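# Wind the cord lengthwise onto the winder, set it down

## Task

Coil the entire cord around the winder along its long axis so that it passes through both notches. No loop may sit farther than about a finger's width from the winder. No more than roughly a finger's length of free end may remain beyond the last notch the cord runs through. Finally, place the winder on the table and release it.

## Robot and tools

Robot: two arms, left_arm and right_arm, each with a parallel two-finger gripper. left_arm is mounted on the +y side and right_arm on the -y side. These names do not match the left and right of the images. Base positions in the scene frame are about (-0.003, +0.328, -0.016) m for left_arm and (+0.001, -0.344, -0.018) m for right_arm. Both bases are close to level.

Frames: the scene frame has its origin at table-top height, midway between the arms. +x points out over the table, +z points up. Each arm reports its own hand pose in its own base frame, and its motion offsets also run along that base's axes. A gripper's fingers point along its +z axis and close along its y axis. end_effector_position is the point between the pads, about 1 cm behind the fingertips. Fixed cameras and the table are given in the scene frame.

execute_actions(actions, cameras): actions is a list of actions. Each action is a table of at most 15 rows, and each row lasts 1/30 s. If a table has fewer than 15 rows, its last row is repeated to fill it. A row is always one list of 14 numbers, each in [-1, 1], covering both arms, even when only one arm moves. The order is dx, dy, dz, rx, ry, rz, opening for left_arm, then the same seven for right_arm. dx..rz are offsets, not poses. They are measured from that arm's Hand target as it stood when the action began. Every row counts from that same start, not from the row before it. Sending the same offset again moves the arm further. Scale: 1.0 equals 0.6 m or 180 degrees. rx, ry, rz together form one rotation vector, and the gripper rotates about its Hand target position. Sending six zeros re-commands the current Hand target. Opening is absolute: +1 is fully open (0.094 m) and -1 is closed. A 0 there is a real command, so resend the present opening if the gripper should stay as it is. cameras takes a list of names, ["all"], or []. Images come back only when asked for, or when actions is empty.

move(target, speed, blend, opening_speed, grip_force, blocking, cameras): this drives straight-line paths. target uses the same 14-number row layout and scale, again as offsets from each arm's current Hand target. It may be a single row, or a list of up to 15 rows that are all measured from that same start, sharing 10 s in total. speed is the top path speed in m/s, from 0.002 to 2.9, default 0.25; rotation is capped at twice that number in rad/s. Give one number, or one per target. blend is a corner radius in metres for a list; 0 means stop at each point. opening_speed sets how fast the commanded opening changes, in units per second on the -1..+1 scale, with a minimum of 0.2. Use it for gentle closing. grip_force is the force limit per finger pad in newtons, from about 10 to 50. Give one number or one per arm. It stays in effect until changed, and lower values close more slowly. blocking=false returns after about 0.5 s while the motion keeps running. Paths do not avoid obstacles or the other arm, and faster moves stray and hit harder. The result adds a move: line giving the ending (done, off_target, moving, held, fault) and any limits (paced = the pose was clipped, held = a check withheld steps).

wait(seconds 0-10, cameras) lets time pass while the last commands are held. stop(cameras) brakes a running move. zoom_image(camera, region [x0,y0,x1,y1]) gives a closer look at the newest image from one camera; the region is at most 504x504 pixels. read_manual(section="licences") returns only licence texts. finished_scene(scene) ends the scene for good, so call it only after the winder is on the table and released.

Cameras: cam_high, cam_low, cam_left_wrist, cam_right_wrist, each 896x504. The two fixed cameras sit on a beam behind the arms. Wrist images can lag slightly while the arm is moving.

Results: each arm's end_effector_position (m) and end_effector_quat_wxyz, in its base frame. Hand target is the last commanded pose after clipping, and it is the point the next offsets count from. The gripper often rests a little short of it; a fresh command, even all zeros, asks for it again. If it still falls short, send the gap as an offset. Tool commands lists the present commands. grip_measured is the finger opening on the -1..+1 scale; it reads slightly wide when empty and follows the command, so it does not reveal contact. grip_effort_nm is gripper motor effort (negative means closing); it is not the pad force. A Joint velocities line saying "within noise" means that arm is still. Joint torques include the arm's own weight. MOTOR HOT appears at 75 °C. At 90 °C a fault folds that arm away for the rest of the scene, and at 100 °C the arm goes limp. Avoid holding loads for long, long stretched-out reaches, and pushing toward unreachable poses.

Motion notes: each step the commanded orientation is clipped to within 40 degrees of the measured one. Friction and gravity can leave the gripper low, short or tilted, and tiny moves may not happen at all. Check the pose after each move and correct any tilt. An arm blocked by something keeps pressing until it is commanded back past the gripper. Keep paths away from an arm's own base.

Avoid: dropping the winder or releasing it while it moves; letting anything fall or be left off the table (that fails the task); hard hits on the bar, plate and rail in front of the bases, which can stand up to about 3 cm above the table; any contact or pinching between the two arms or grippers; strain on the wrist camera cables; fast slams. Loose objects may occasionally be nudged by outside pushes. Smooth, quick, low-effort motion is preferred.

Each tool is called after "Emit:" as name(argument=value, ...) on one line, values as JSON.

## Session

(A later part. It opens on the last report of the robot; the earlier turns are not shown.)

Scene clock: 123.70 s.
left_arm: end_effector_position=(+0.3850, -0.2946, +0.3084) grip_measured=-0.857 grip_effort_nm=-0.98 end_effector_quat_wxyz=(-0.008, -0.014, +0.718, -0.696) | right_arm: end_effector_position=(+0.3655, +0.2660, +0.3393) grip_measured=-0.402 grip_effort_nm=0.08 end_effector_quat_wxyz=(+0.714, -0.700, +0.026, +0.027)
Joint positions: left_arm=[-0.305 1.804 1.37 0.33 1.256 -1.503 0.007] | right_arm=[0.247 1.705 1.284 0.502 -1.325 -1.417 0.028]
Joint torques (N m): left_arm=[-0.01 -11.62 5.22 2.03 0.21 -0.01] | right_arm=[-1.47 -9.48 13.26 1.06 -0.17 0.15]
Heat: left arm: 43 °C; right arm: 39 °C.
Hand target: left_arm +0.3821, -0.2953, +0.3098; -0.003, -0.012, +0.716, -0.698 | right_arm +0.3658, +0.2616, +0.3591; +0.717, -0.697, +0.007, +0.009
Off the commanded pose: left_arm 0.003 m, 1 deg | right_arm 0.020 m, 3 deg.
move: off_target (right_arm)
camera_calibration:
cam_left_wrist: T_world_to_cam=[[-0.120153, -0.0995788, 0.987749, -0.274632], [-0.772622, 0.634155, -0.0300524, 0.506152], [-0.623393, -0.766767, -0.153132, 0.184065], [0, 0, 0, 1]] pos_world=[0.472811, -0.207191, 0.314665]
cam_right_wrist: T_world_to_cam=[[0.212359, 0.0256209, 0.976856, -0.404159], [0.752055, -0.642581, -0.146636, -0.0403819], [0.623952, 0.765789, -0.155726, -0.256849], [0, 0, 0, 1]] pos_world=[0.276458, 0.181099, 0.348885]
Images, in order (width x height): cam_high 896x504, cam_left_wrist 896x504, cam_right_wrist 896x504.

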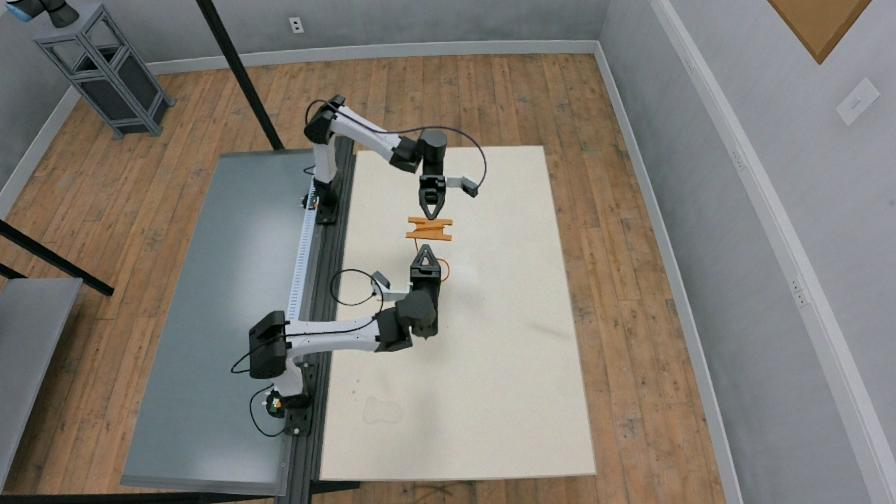

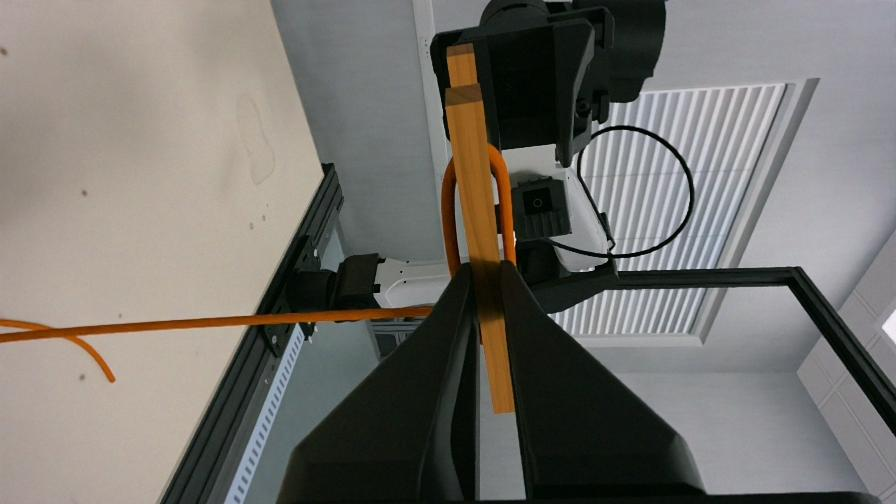

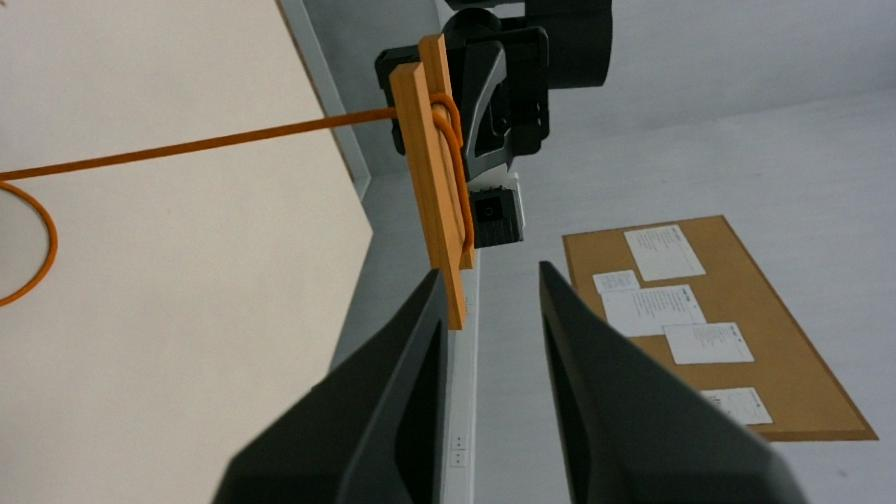

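Emit:
execute_actions(actions=[], cameras=["cam_high","cam_right_wrist"])

Scene clock: 125.80 s.
left_arm: end_effector_position=(+0.3850, -0.2946, +0.3085) grip_measured=-0.857 grip_effort_nm=-0.99 end_effector_quat_wxyz=(-0.008, -0.014, +0.718, -0.696) | right_arm: end_effector_position=(+0.3655, +0.2660, +0.3393) grip_measured=-0.402 grip_effort_nm=0.08 end_effector_quat_wxyz=(+0.714, -0.700, +0.026, +0.027)
Joint positions: left_arm=[-0.305 1.804 1.37 0.33 1.256 -1.503 0.007] | right_arm=[0.247 1.705 1.284 0.502 -1.325 -1.417 0.028]
Joint velocities: within noise
Joint torques (N m): left_arm=[0.02 -11.59 5.23 2.05 0.21 -0.02] | right_arm=[-1.47 -9.48 13.26 1.05 -0.18 0.15]
Heat: left arm: 44 °C; right arm: 39 °C.
Hand target: left_arm +0.3821, -0.2953, +0.3099; -0.003, -0.011, +0.716, -0.698 | right_arm +0.3658, +0.2616, +0.3591; +0.717, -0.697, +0.007, +0.009
Tool commands: left_gripper/opening=-0.96 right_gripper/opening=-0.4
Off the commanded pose: left_arm 0.003 m, 1 deg | right_arm 0.020 m, 3 deg.
camera_calibration:
cam_right_wrist: T_world_to_cam=[[0.212359, 0.0256209, 0.976856, -0.404159], [0.752055, -0.642581, -0.146636, -0.0403819], [0.623952, 0.765789, -0.155726, -0.256849], [0, 0, 0, 1]] pos_world=[0.276458, 0.181099, 0.348885]
Images, in order (width x height): cam_high 896x504, cam_right_wrist 896x504.

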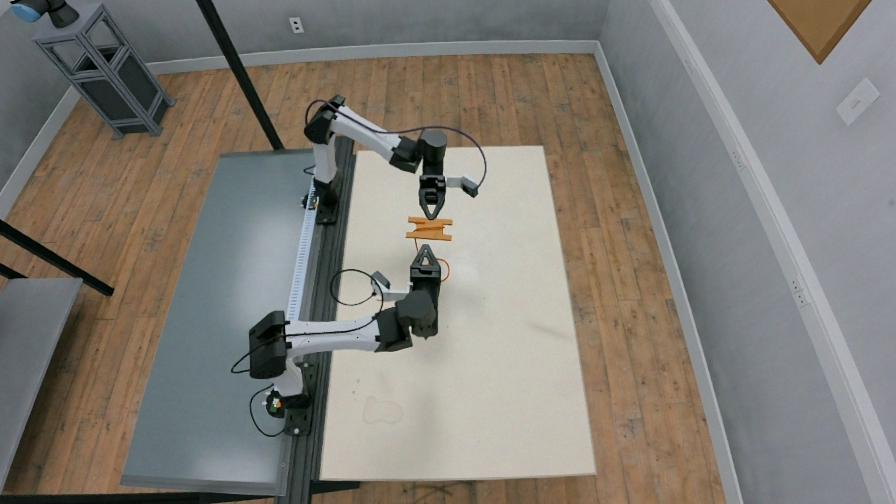

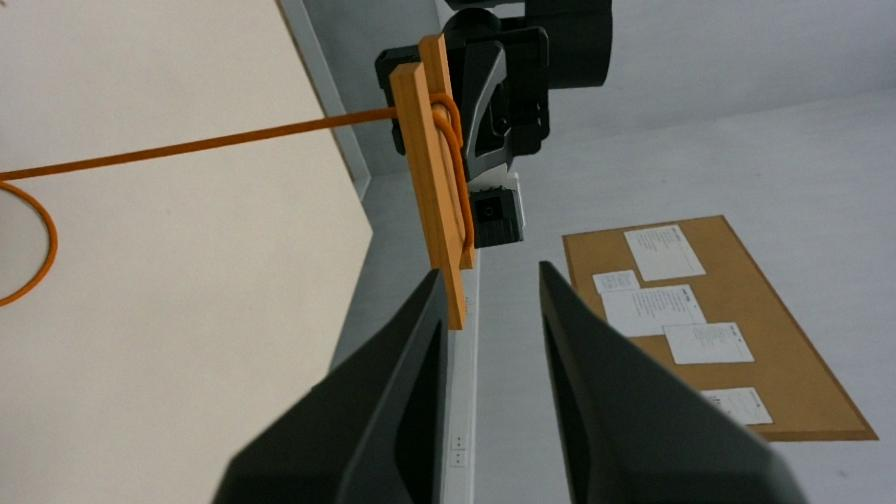

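Emit:
zoom_image(camera="cam_right_wrist", region=[360, 20, 580, 340])

Emit:
zoom_image(camera="cam_high", region=[370, 180, 490, 260])

Scaled by 1.575 from the camera's 896x504 image, which has a finer 1280x720 frame.

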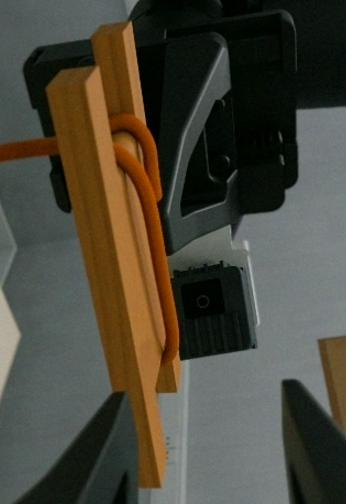

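Scaled by 4.200 from the camera's 896x504 image, which has a finer 1280x720 frame.

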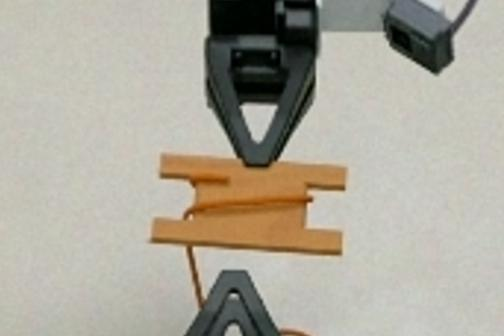

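Emit:
zoom_image(camera="cam_right_wrist", region=[380, 200, 500, 340])

Emit:
zoom_image(camera="cam_right_wrist", region=[370, 30, 490, 170])

Scaled by 3.600 from the camera's 896x504 image, which has a finer 1280x720 frame.

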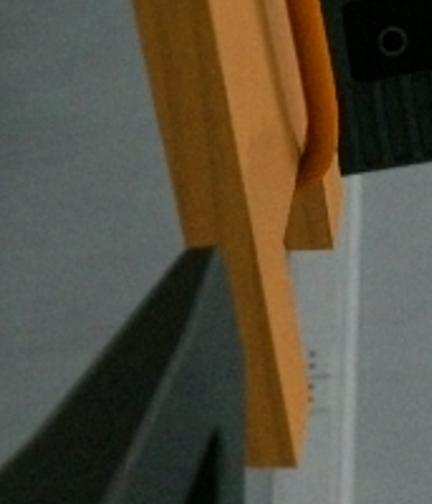

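Scaled by 3.600 from the camera's 896x504 image, which has a finer 1280x720 frame.

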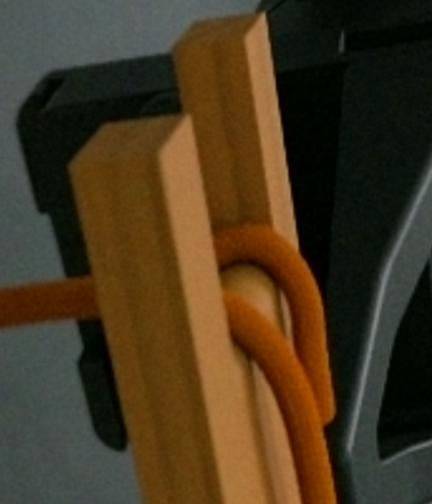

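Emit:
move(target=[0,0,0,0,0,0,-0.96, 0.0083,0.012,-0.0317,0,0,0,-0.4], speed=0.15, cameras=["cam_right_wrist","cam_high"])

Scene clock: 129.87 s.
left_arm: end_effector_position=(+0.3851, -0.2946, +0.3087) grip_measured=-0.857 grip_effort_nm=-0.99 end_effector_quat_wxyz=(-0.008, -0.014, +0.718, -0.696) | right_arm: end_effector_position=(+0.3681, +0.2667, +0.3372) grip_measured=-0.402 grip_effort_nm=0.08 end_effector_quat_wxyz=(+0.715, -0.699, +0.016, +0.017)
Joint positions: left_arm=[-0.305 1.804 1.37 0.332 1.256 -1.504 0.007] | right_arm=[0.247 1.718 1.284 0.531 -1.325 -1.431 0.028]
Joint torques (N m): left_arm=[-0.01 -11.59 5.22 2.06 0.21 -0.03] | right_arm=[0.03 -7.34 10.39 1.25 -0.02 0.16]
Heat: left arm: 44 °C; right arm: 39 °C.
Hand target: left_arm +0.3821, -0.2953, +0.3098; -0.003, -0.011, +0.716, -0.698 | right_arm +0.3708, +0.2688, +0.3400; +0.717, -0.697, +0.007, +0.009
Off the commanded pose: left_arm 0.003 m, 1 deg | right_arm 0.004 m, 1 deg.
move: done
camera_calibration:
cam_right_wrist: T_world_to_cam=[[0.184842, 0.0219796, 0.982522, -0.393537], [0.755739, -0.64228, -0.127809, -0.0500322], [0.628245, 0.766155, -0.135332, -0.267945], [0, 0, 0, 1]] pos_world=[0.278889, 0.181803, 0.344003]
Images, in order (width x height): cam_high 896x504, cam_right_wrist 896x504.

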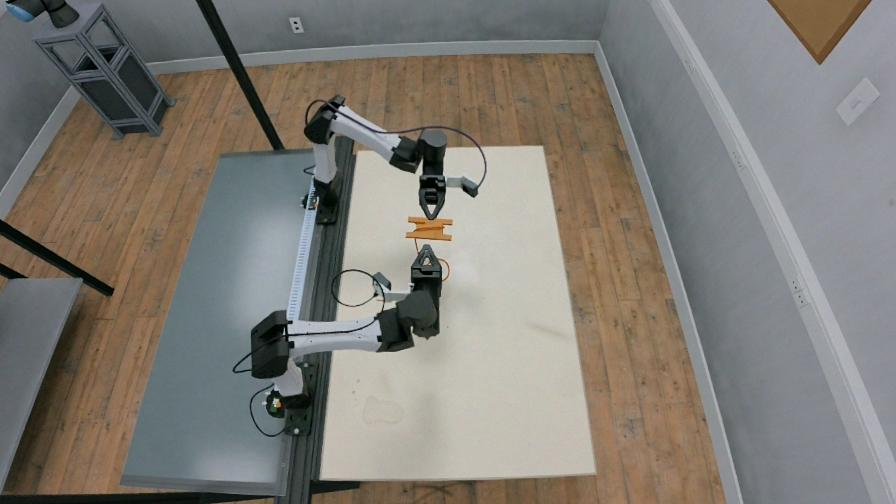

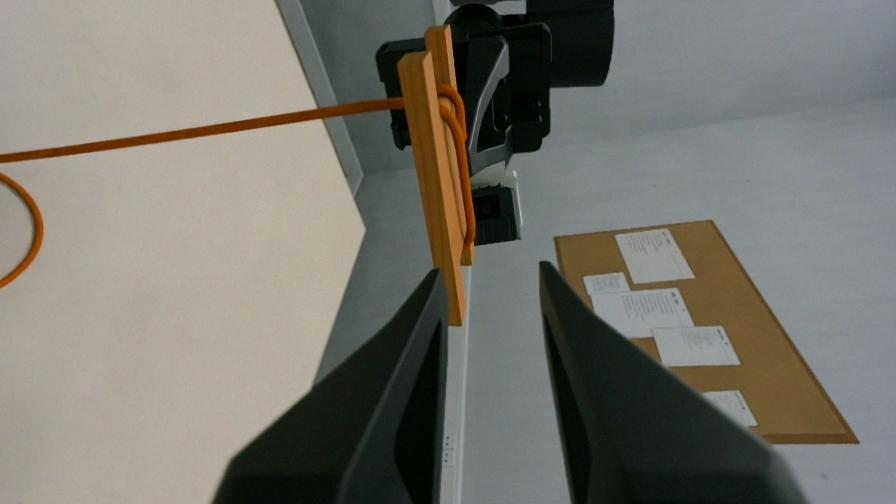

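Emit:
move(target=[0,0,0,0,0,0,-0.96, 0.0045,0.015,-0.0283,0,0,0,-0.4], speed=0.2, cameras=["cam_right_wrist"])

Scene clock: 131.23 s.
left_arm: end_effector_position=(+0.3851, -0.2946, +0.3087) grip_measured=-0.857 grip_effort_nm=-0.99 end_effector_quat_wxyz=(-0.008, -0.014, +0.718, -0.696) | right_arm: end_effector_position=(+0.3704, +0.2762, +0.3306) grip_measured=-0.402 grip_effort_nm=0.08 end_effector_quat_wxyz=(+0.717, -0.697, +0.001, +0.010)
Joint positions: left_arm=[-0.305 1.804 1.37 0.332 1.256 -1.504 0.007] | right_arm=[0.268 1.749 1.284 0.58 -1.313 -1.444 0.028]
Joint torques (N m): left_arm=[-0.02 -11.62 5.16 2.06 0.2 -0.03] | right_arm=[-0.05 -7.54 7.51 1.25 0.08 0.19]
Heat: left arm: 45 °C; right arm: 39 °C.
Hand target: left_arm +0.3821, -0.2953, +0.3098; -0.003, -0.011, +0.716, -0.698 | right_arm +0.3735, +0.2778, +0.3231; +0.717, -0.697, +0.007, +0.009
Off the commanded pose: left_arm 0.003 m, 1 deg | right_arm 0.008 m, 1 deg.
move: done
camera_calibration:
cam_right_wrist: T_world_to_cam=[[0.154705, 0.0177279, 0.987802, -0.377007], [0.765238, -0.634545, -0.10846, -0.0585106], [0.624882, 0.772682, -0.111733, -0.285832], [0, 0, 0, 1]] pos_world=[0.281711, 0.190414, 0.334125]
Images, in order (width x height): cam_right_wrist 896x504.

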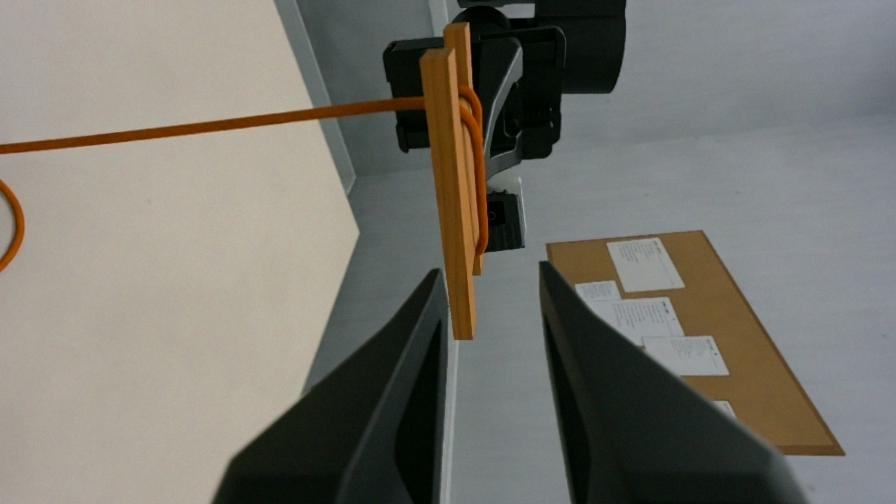

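Emit:
zoom_image(camera="cam_right_wrist", region=[400, 30, 560, 350])

Scaled by 1.575 from the camera's 896x504 image, which has a finer 1280x720 frame.

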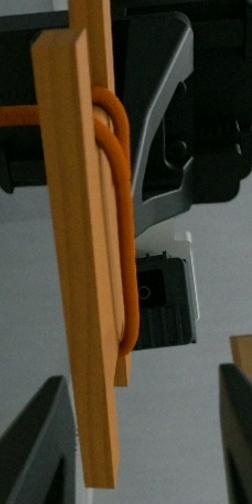

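Emit:
move(target=[[0,0,0,0,0,0,-0.96, 0,0.02,-0.0173,0,0,0,-0.4],[0,0,0,0,0,0,-0.96, 0,0.0567,-0.0173,0,0,0,-0.4]], speed=0.2, blend=[0.01,0], cameras=["cam_right_wrist","cam_high"])

Scene clock: 132.83 s.
left_arm: end_effector_position=(+0.3851, -0.2946, +0.3087) grip_measured=-0.857 grip_effort_nm=-0.98 end_effector_quat_wxyz=(-0.008, -0.014, +0.718, -0.696) | right_arm: end_effector_position=(+0.3678, +0.3121, +0.3131) grip_measured=-0.402 grip_effort_nm=0.09 end_effector_quat_wxyz=(+0.716, -0.698, +0.005, +0.019)
Joint positions: left_arm=[-0.305 1.804 1.37 0.332 1.256 -1.504 0.007] | right_arm=[0.356 1.797 1.284 0.59 -1.232 -1.464 0.028]
Joint torques (N m): left_arm=[0.02 -11.6 5.22 2.05 0.2 -0.02] | right_arm=[-0.69 -8.03 9.54 1.27 0.05 0.16]
Heat: left arm: 45 °C; right arm: 39 °C.
Hand target: left_arm +0.3821, -0.2953, +0.3098; -0.003, -0.011, +0.716, -0.698 | right_arm +0.3736, +0.3117, +0.3127; +0.717, -0.697, +0.007, +0.009
Off the commanded pose: left_arm 0.003 m, 1 deg | right_arm 0.006 m, 1 deg.
move: done; blend cut to 0.008 m at target 1
camera_calibration:
cam_right_wrist: T_world_to_cam=[[0.172066, 0.0223025, 0.984833, -0.366874], [0.767456, -0.629804, -0.119824, -0.0344779], [0.617579, 0.776434, -0.125484, -0.308133], [0, 0, 0, 1]] pos_world=[0.279884, 0.225713, 0.318512]
Images, in order (width x height): cam_high 896x504, cam_right_wrist 896x504.

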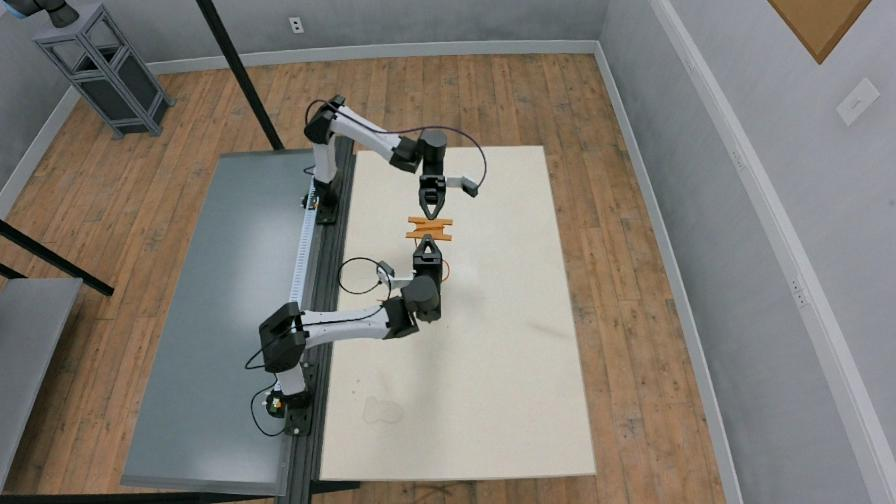

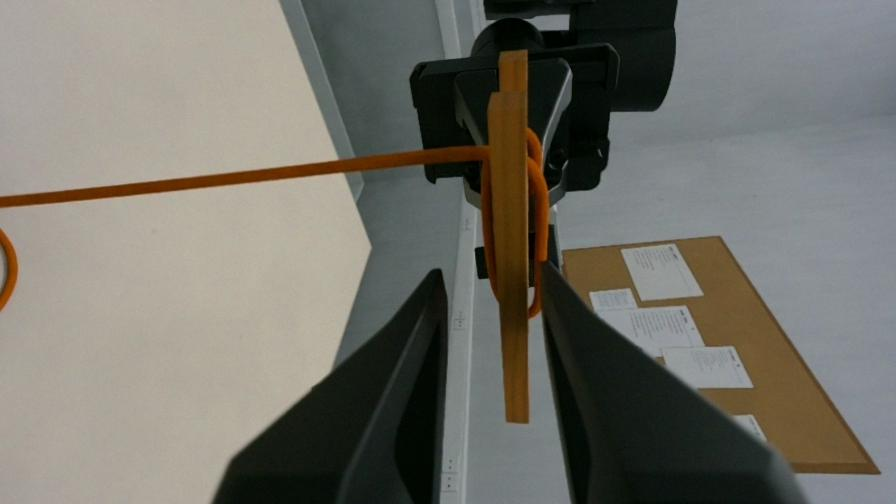

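Emit:
zoom_image(camera="cam_right_wrist", region=[400, 30, 600, 430])

Emit:
zoom_image(camera="cam_high", region=[370, 180, 490, 260])

Scaled by 1.260 from the camera's 896x504 image, which has a finer 1280x720 frame.

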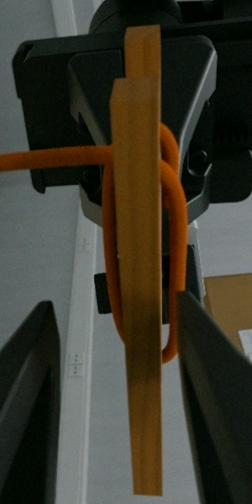

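Scaled by 4.200 from the camera's 896x504 image, which has a finer 1280x720 frame.

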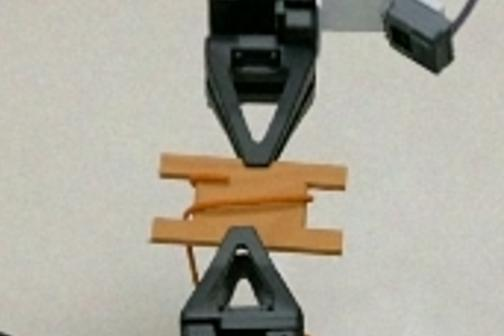

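Emit:
move(target=[0,0,0,0,0,0,-0.96, 0.006,0.001,0.010,0,0,0,-0.4], speed=0.15, cameras=["cam_right_wrist"])

Scene clock: 136.33 s.
left_arm: end_effector_position=(+0.3851, -0.2946, +0.3087) grip_measured=-0.857 grip_effort_nm=-0.99 end_effector_quat_wxyz=(-0.008, -0.014, +0.718, -0.696) | right_arm: end_effector_position=(+0.3680, +0.3121, +0.3125) grip_measured=-0.402 grip_effort_nm=0.08 end_effector_quat_wxyz=(+0.715, -0.698, +0.007, +0.020)
Joint positions: left_arm=[-0.305 1.804 1.37 0.332 1.256 -1.504 0.007] | right_arm=[0.356 1.797 1.284 0.586 -1.231 -1.464 0.028]
Joint torques (N m): left_arm=[-0.01 -11.6 5.18 2.06 0.2 -0.04] | right_arm=[-0.88 -7.43 12.67 1.11 0.04 0.18]
Heat: left arm: 45 °C; right arm: 38 °C.
Hand target: left_arm +0.3821, -0.2953, +0.3098; -0.003, -0.011, +0.716, -0.698 | right_arm +0.3771, +0.3123, +0.3187; +0.717, -0.697, +0.007, +0.009
Off the commanded pose: left_arm 0.003 m, 1 deg | right_arm 0.011 m, 1 deg.
move: off_target (right_arm)
camera_calibration:
cam_right_wrist: T_world_to_cam=[[0.176029, 0.0237859, 0.984098, -0.367998], [0.766683, -0.630347, -0.121904, -0.0335642], [0.617423, 0.775949, -0.129196, -0.306869], [0, 0, 0, 1]] pos_world=[0.27998, 0.225711, 0.318408]
Images, in order (width x height): cam_right_wrist 896x504.

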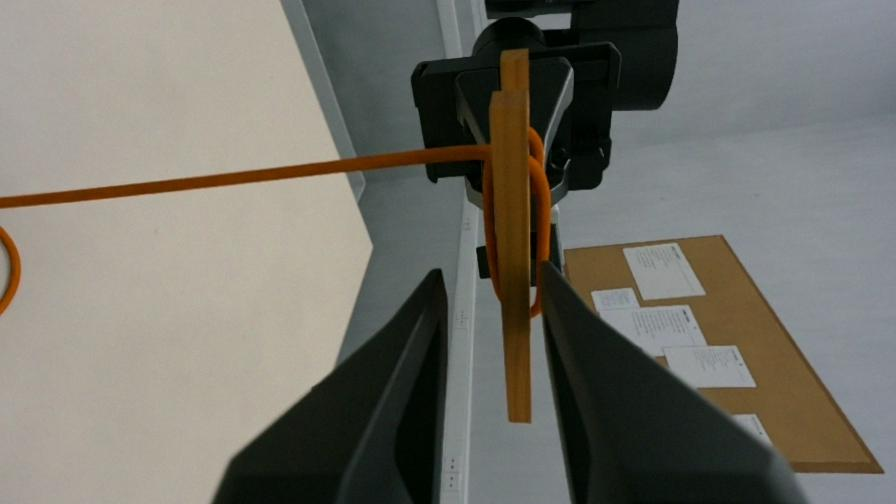

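Emit:
move(target=[0,0,0,0,0,0,-0.96, 0,0.001,0.0125,0,0,0,-0.4], speed=0.15, cameras=["cam_right_wrist"])

Scene clock: 137.63 s.
left_arm: end_effector_position=(+0.3851, -0.2946, +0.3087) grip_measured=-0.857 grip_effort_nm=-0.99 end_effector_quat_wxyz=(-0.008, -0.014, +0.718, -0.696) | right_arm: end_effector_position=(+0.3692, +0.3125, +0.3157) grip_measured=-0.402 grip_effort_nm=0.08 end_effector_quat_wxyz=(+0.714, -0.700, +0.011, +0.023)
Joint positions: left_arm=[-0.305 1.804 1.37 0.332 1.256 -1.504 0.007] | right_arm=[0.356 1.797 1.303 0.557 -1.231 -1.464 0.028]
Joint torques (N m): left_arm=[-0.02 -11.56 5.18 2.05 0.21 -0.03] | right_arm=[-0.73 -8.09 13.11 1.14 0.04 0.19]
Heat: left arm: 45 °C; right arm: 38 °C.
Hand target: left_arm +0.3821, -0.2953, +0.3098; -0.003, -0.011, +0.716, -0.698 | right_arm +0.3772, +0.3129, +0.3261; +0.717, -0.697, +0.007, +0.009
Off the commanded pose: left_arm 0.003 m, 1 deg | right_arm 0.013 m, 2 deg.
move: off_target (right_arm)
camera_calibration:
cam_right_wrist: T_world_to_cam=[[0.185482, 0.0272698, 0.982269, -0.37532], [0.765272, -0.631057, -0.126987, -0.0314564], [0.616405, 0.775257, -0.137919, -0.304316], [0, 0, 0, 1]] pos_world=[0.28127, 0.226307, 0.322699]
Images, in order (width x height): cam_right_wrist 896x504.

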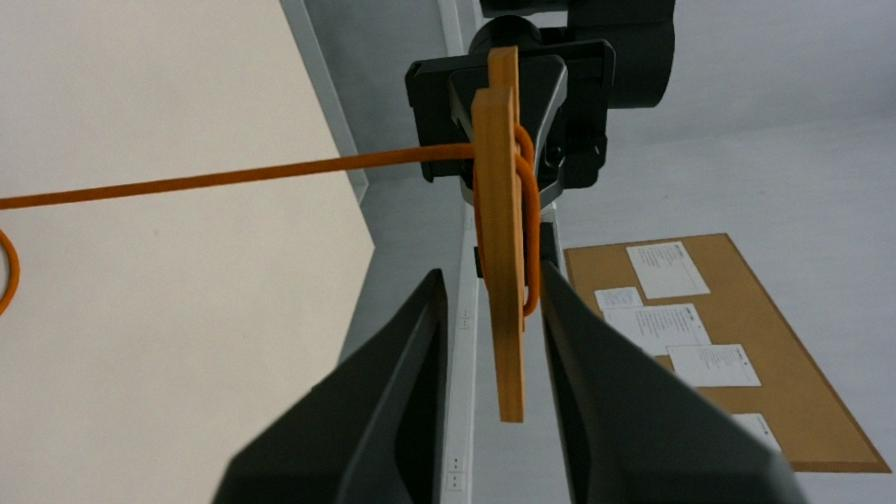

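Emit:
move(target=[0,0,0,0,0,0,-0.96, 0,0,0,0,0,0,-0.96], opening_speed=0.9, cameras=["cam_right_wrist","cam_high"])

Emit:
zoom_image(camera="cam_high", region=[370, 180, 490, 260])

Scene clock: 139.07 s.
left_arm: end_effector_position=(+0.3852, -0.2945, +0.3072) grip_measured=-0.857 grip_effort_nm=-0.99 end_effector_quat_wxyz=(-0.008, -0.016, +0.719, -0.695) | right_arm: end_effector_position=(+0.3697, +0.3127, +0.3179) grip_measured=-0.848 grip_effort_nm=-1.01 end_effector_quat_wxyz=(+0.715, -0.699, +0.009, +0.021)
Joint positions: left_arm=[-0.305 1.804 1.366 0.332 1.253 -1.504 0.007] | right_arm=[0.356 1.797 1.309 0.557 -1.23 -1.464 0.007]
Joint torques (N m): left_arm=[0.01 -11.6 5.48 2.06 0.23 -0.03] | right_arm=[-0.72 -8.02 12.62 1.11 0.03 0.18]
Heat: left arm: 45 °C; right arm: 37 °C.
Hand target: left_arm +0.3821, -0.2953, +0.3098; -0.003, -0.011, +0.716, -0.698 | right_arm +0.3772, +0.3129, +0.3262; +0.717, -0.697, +0.007, +0.009
Off the commanded pose: left_arm 0.004 m, 1 deg | right_arm 0.011 m, 2 deg.
move: off_target (right_arm)
camera_calibration:
cam_right_wrist: T_world_to_cam=[[0.180966, 0.0251036, 0.983169, -0.375506], [0.765129, -0.631685, -0.124704, -0.0319945], [0.617922, 0.774819, -0.133521, -0.306256], [0, 0, 0, 1]] pos_world=[0.281676, 0.226509, 0.324304]
Images, in order (width x height): cam_high 896x504, cam_right_wrist 896x504.

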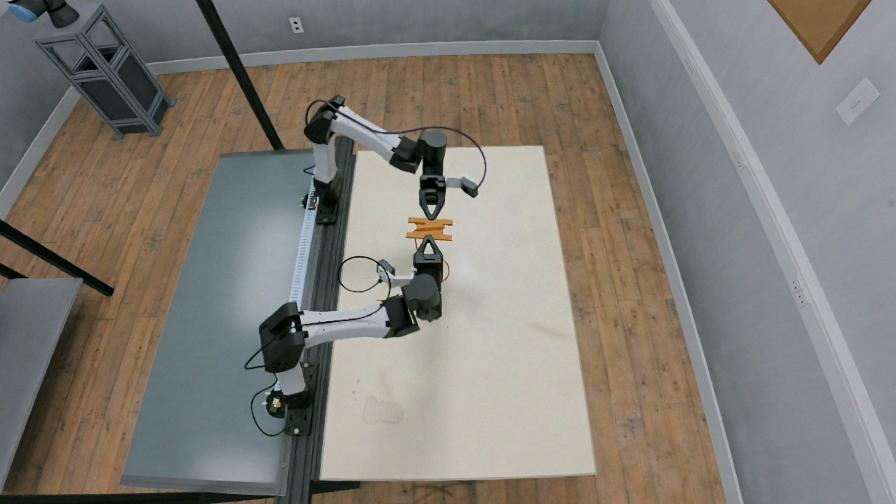

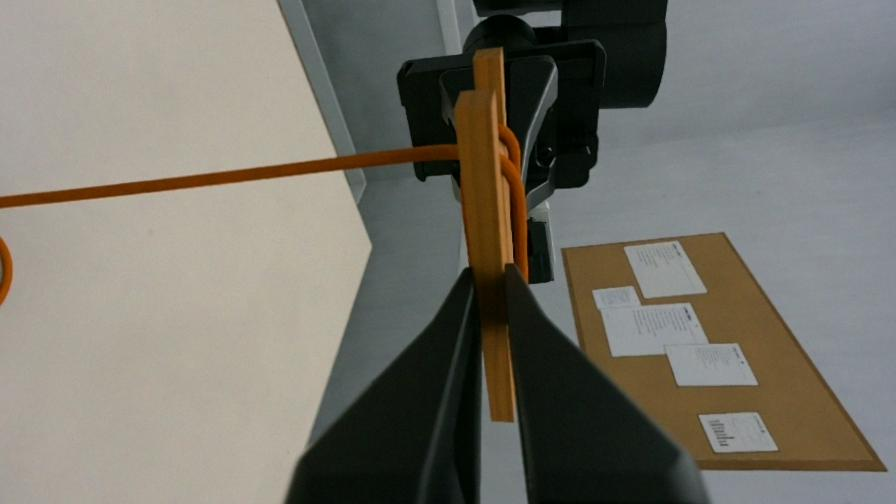

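Scaled by 4.200 from the camera's 896x504 image, which has a finer 1280x720 frame.

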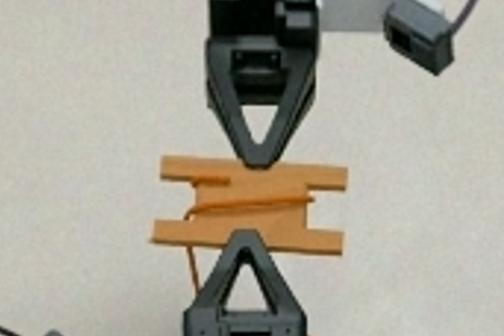

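Emit:
move(target=[[0,0,0,0,0,0,-0.4, 0,0,0,0,0,0,-0.96],[0,0.0833,0,0,0,0,-0.4, 0,0,0,0,0,0,-0.96],[0,0.0833,0,0.005,-0.5,-0.013,-0.4, 0,0,0,-0.001,0.4998,0.0145,-0.96],[0,0.0833,0,0.010,-0.9994,-0.026,-0.4, 0,0,0,-0.002,0.9994,0.029,-0.96]], speed=[0.45,0.3,0.5,0.5], blend=[0,0.01,0.02,0], cameras=["cam_high","cam_left_wrist","cam_low"])

Emit:
zoom_image(camera="cam_high", region=[370, 180, 490, 260])

Scene clock: 147.87 s.
left_arm: end_effector_position=(+0.3864, -0.2432, +0.2847) grip_measured=-0.402 grip_effort_nm=0.12 end_effector_quat_wxyz=(+0.695, +0.718, +0.035, -0.026) | right_arm: end_effector_position=(+0.3714, +0.3132, +0.3229) grip_measured=-0.850 grip_effort_nm=-1.03 end_effector_quat_wxyz=(-0.019, +0.008, +0.700, +0.713)
Joint positions: left_arm=[-0.178 1.781 1.266 0.34 1.379 1.656 0.028] | right_arm=[0.356 1.797 1.335 0.518 -1.229 1.662 0.007]
Joint torques (N m): left_arm=[-0.23 -13.48 8.99 1.43 0.27 -0.07] | right_arm=[-0.72 -8.25 10.52 1.53 0.03 0.12]
Heat: left arm: 46 °C; right arm: 37 °C.
Hand target: left_arm +0.3821, -0.2453, +0.3098; +0.698, +0.716, +0.011, -0.004 | right_arm +0.3772, +0.3129, +0.3262; -0.008, +0.007, +0.697, +0.717
Off the commanded pose: left_arm 0.026 m, 4 deg | right_arm 0.007 m, 1 deg.
move: off_target (left_arm)
camera_calibration:
cam_left_wrist: T_world_to_cam=[[0.0668915, -0.0328219, -0.99722, 0.263113], [0.762057, 0.646822, 0.0298282, -0.133081], [0.644045, -0.761934, 0.0682791, -0.330858], [0, 0, 0, 1]] pos_world=[0.296903, -0.157376, 0.288942]
Images, in order (width x height): cam_high 896x504, cam_low 896x504, cam_left_wrist 896x504.

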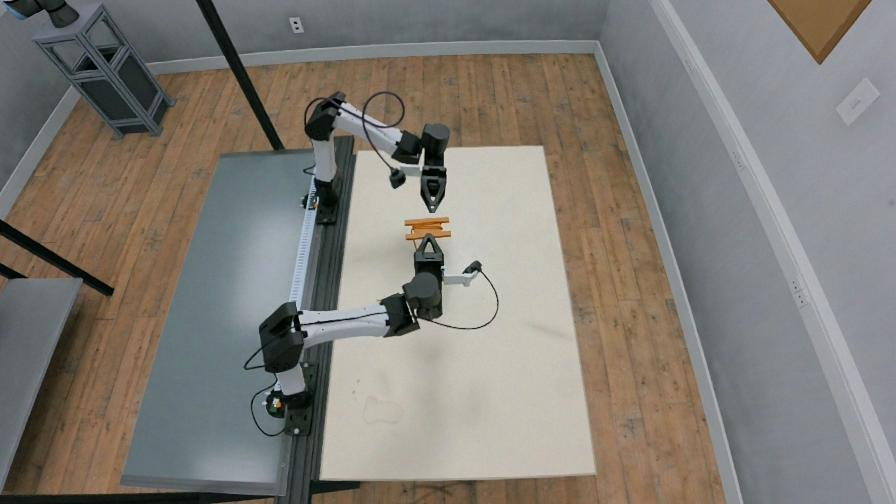

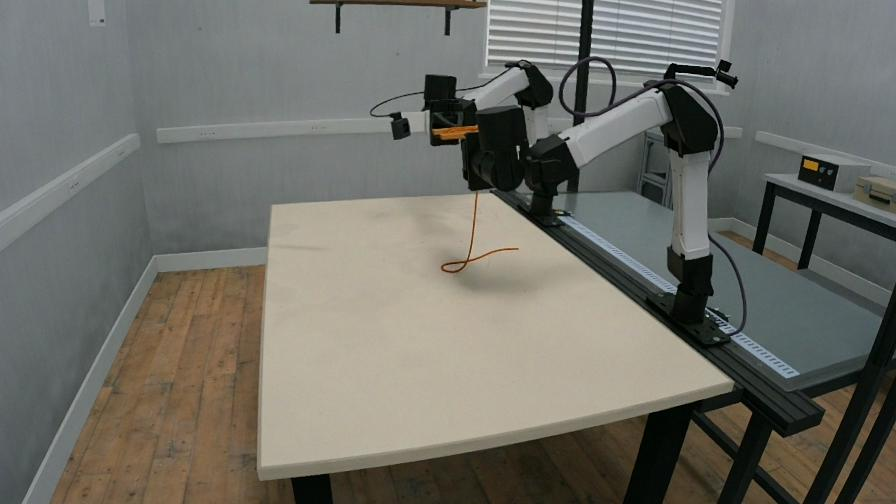

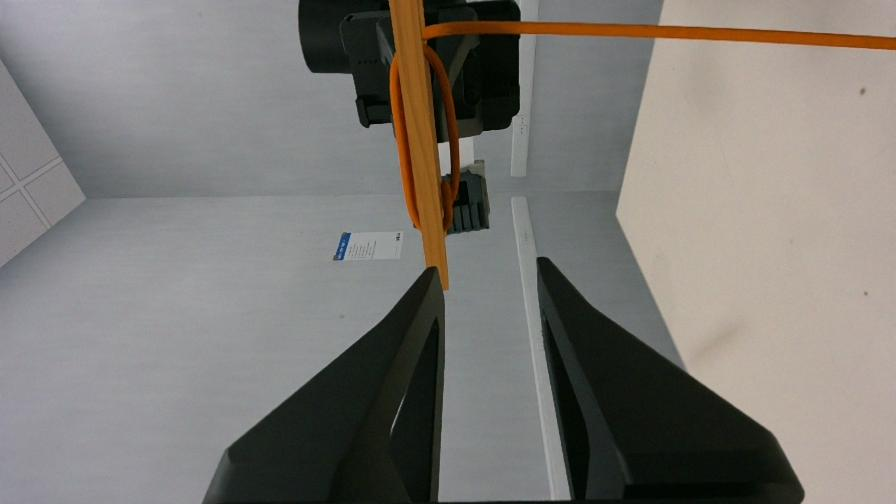

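Scaled by 4.200 from the camera's 896x504 image, which has a finer 1280x720 frame.

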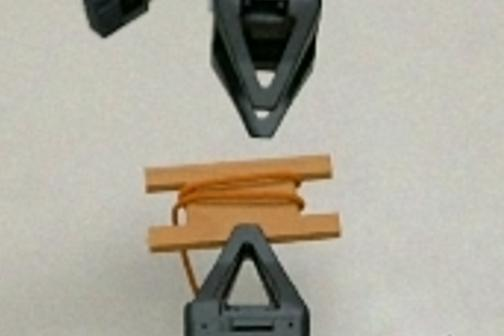

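Emit:
zoom_image(camera="cam_high", region=[395, 205, 465, 255])

Emit:
zoom_image(camera="cam_left_wrist", region=[360, 0, 580, 310])

Scaled by 7.200 from the camera's 896x504 image, which has a finer 1280x720 frame.

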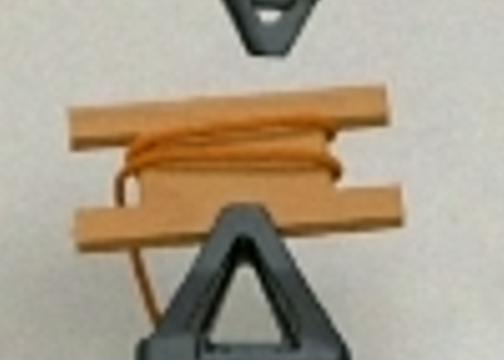

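Scaled by 1.626 from the camera's 896x504 image, which has a finer 1280x720 frame.

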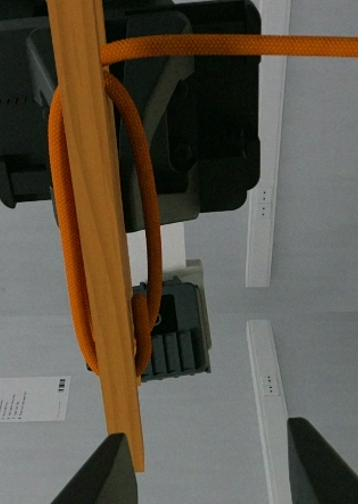

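Emit:
move(target=[-0.0225,-0.035,0.0358,0,0,0,-0.4, 0,0,0,0,0,0,-0.96], speed=0.2, cameras=["cam_left_wrist","cam_high"])

Emit:
zoom_image(camera="cam_high", region=[395, 205, 465, 255])

Emit:
zoom_image(camera="cam_left_wrist", region=[360, 0, 580, 310])

Scene clock: 155.90 s.
left_arm: end_effector_position=(+0.3728, -0.2646, +0.3079) grip_measured=-0.402 grip_effort_nm=0.13 end_effector_quat_wxyz=(+0.694, +0.719, +0.030, -0.022) | right_arm: end_effector_position=(+0.3714, +0.3132, +0.3229) grip_measured=-0.850 grip_effort_nm=-1.03 end_effector_quat_wxyz=(-0.019, +0.008, +0.700, +0.713)
Joint positions: left_arm=[-0.24 1.729 1.292 0.29 1.319 1.639 0.028] | right_arm=[0.356 1.797 1.335 0.518 -1.229 1.662 0.007]
Joint torques (N m): left_arm=[-0.28 -12.48 9.11 1.5 0.24 -0.15] | right_arm=[-0.7 -8.25 10.51 1.53 0.03 0.12]
Heat: left arm: 49 °C; right arm: 37 °C.
Hand target: left_arm +0.3686, -0.2664, +0.3312; +0.698, +0.716, +0.011, -0.004 | right_arm +0.3772, +0.3129, +0.3262; -0.008, +0.007, +0.697, +0.717
Off the commanded pose: left_arm 0.024 m, 3 deg | right_arm 0.007 m, 1 deg.
move: off_target (left_arm)
camera_calibration:
cam_left_wrist: T_world_to_cam=[[0.0791948, -0.029673, -0.996417, 0.282485], [0.762746, 0.645371, 0.0414038, -0.113808], [0.64183, -0.763293, 0.073743, -0.341162], [0, 0, 0, 1]] pos_world=[0.283403, -0.178577, 0.311344]
Images, in order (width x height): cam_high 896x504, cam_left_wrist 896x504.

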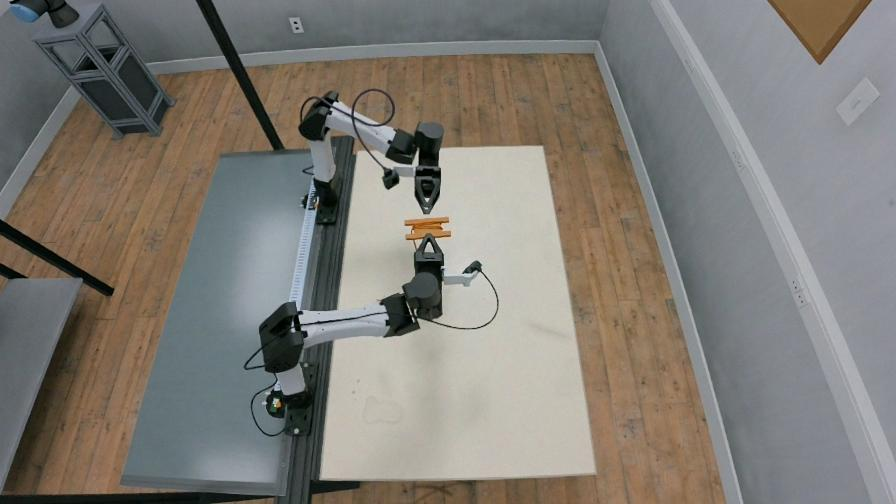

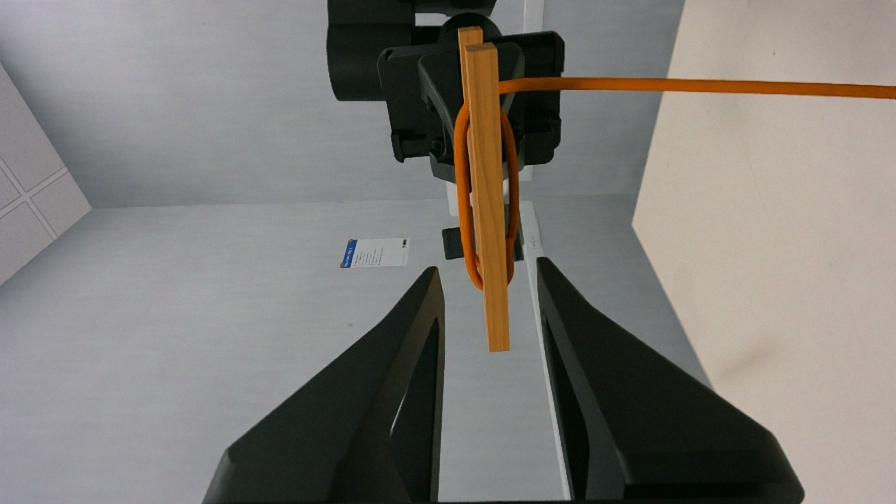

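Scaled by 7.200 from the camera's 896x504 image, which has a finer 1280x720 frame.

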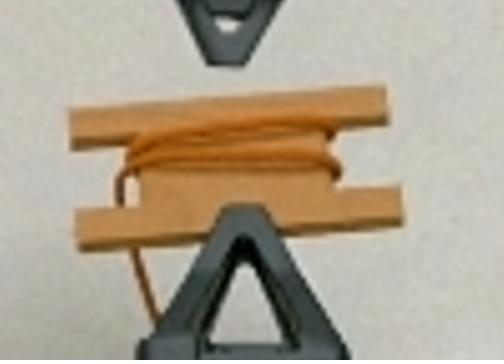

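Scaled by 1.626 from the camera's 896x504 image, which has a finer 1280x720 frame.

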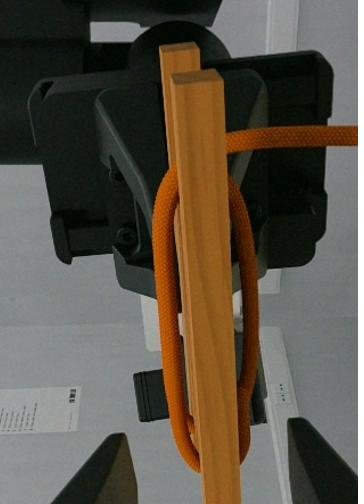

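Emit:
zoom_image(camera="cam_left_wrist", region=[420, 200, 560, 360])

Emit:
zoom_image(camera="cam_left_wrist", region=[420, 20, 560, 180])

Scaled by 3.150 from the camera's 896x504 image, which has a finer 1280x720 frame.

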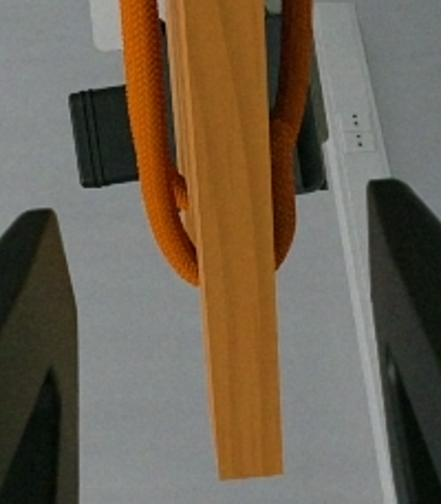

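Scaled by 3.150 from the camera's 896x504 image, which has a finer 1280x720 frame.

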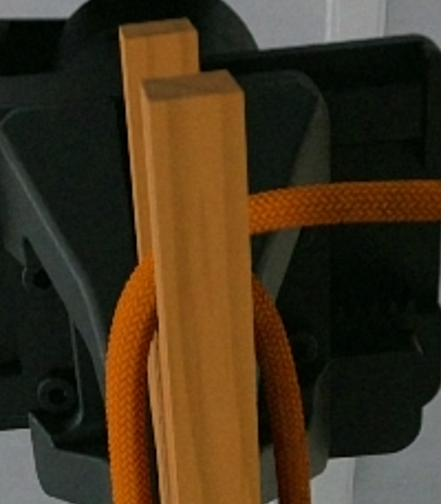

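Emit:
zoom_image(camera="cam_high", region=[400, 175, 460, 245])

Scaled by 7.200 from the camera's 896x504 image, which has a finer 1280x720 frame.

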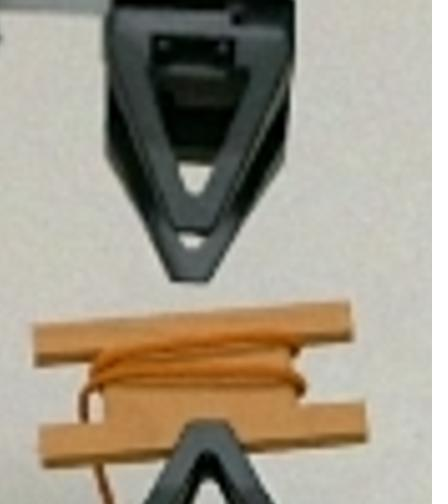

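Emit:
move(target=[0.001,-0.0555,0,0,0,0,-0.4, 0,0,0,0,0,0,-0.96], speed=0.2, cameras=["cam_left_wrist","cam_high"])

Emit:
zoom_image(camera="cam_high", region=[400, 175, 460, 245])

Scene clock: 165.60 s.
left_arm: end_effector_position=(+0.3666, -0.2940, +0.3186) grip_measured=-0.401 grip_effort_nm=0.11 end_effector_quat_wxyz=(+0.694, +0.720, +0.022, -0.014) | right_arm: end_effector_position=(+0.3714, +0.3132, +0.3248) grip_measured=-0.850 grip_effort_nm=-1.03 end_effector_quat_wxyz=(-0.015, +0.004, +0.699, +0.715)
Joint positions: left_arm=[-0.318 1.729 1.326 0.29 1.239 1.627 0.028] | right_arm=[0.356 1.797 1.335 0.532 -1.229 1.665 0.007]
Joint torques (N m): left_arm=[-0.58 -8.62 9.76 1.74 0.23 -0.25] | right_arm=[-0.72 -8.23 10.5 1.41 0.03 0.1]
Heat: left arm: 50 °C; right arm: 37 °C.
Hand target: left_arm +0.3691, -0.2997, +0.3313; +0.698, +0.716, +0.011, -0.004 | right_arm +0.3772, +0.3129, +0.3262; -0.008, +0.007, +0.697, +0.717
Off the commanded pose: left_arm 0.014 m, 2 deg | right_arm 0.006 m, 1 deg.
move: off_target (left_arm)
camera_calibration:
cam_left_wrist: T_world_to_cam=[[0.102432, -0.0288261, -0.994322, 0.28385], [0.760734, 0.646319, 0.0596314, -0.0953429], [0.64093, -0.762523, 0.0881329, -0.364553], [0, 0, 0, 1]] pos_world=[0.277108, -0.208176, 0.320053]
Images, in order (width x height): cam_high 896x504, cam_left_wrist 896x504.

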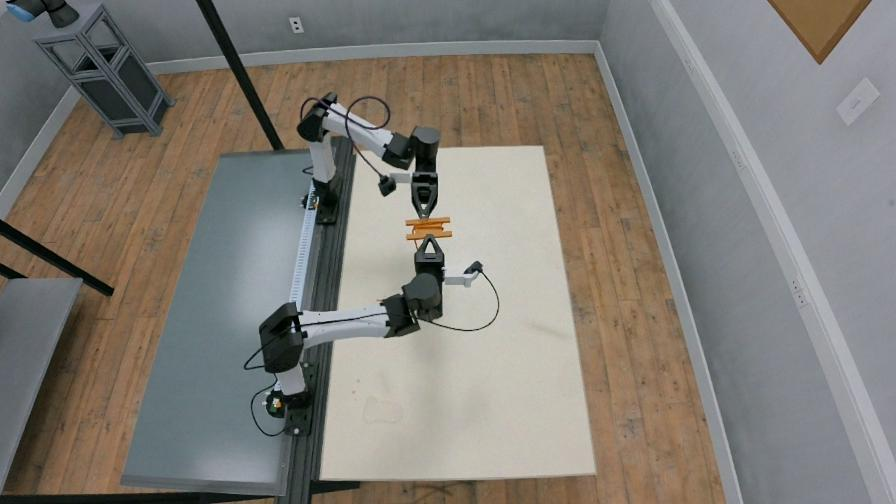

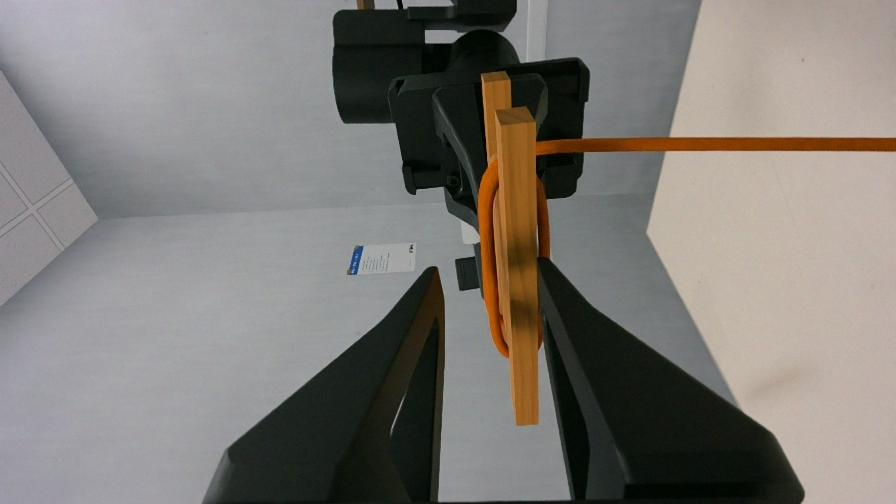

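Scaled by 7.200 from the camera's 896x504 image, which has a finer 1280x720 frame.

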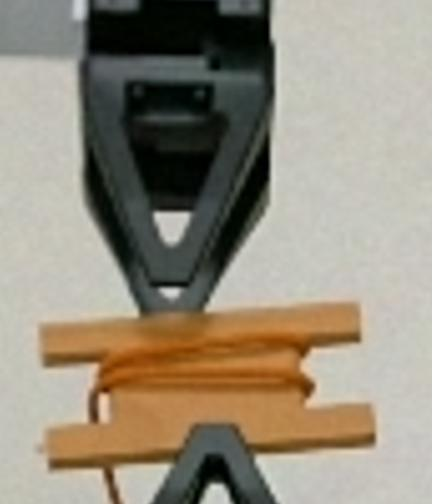

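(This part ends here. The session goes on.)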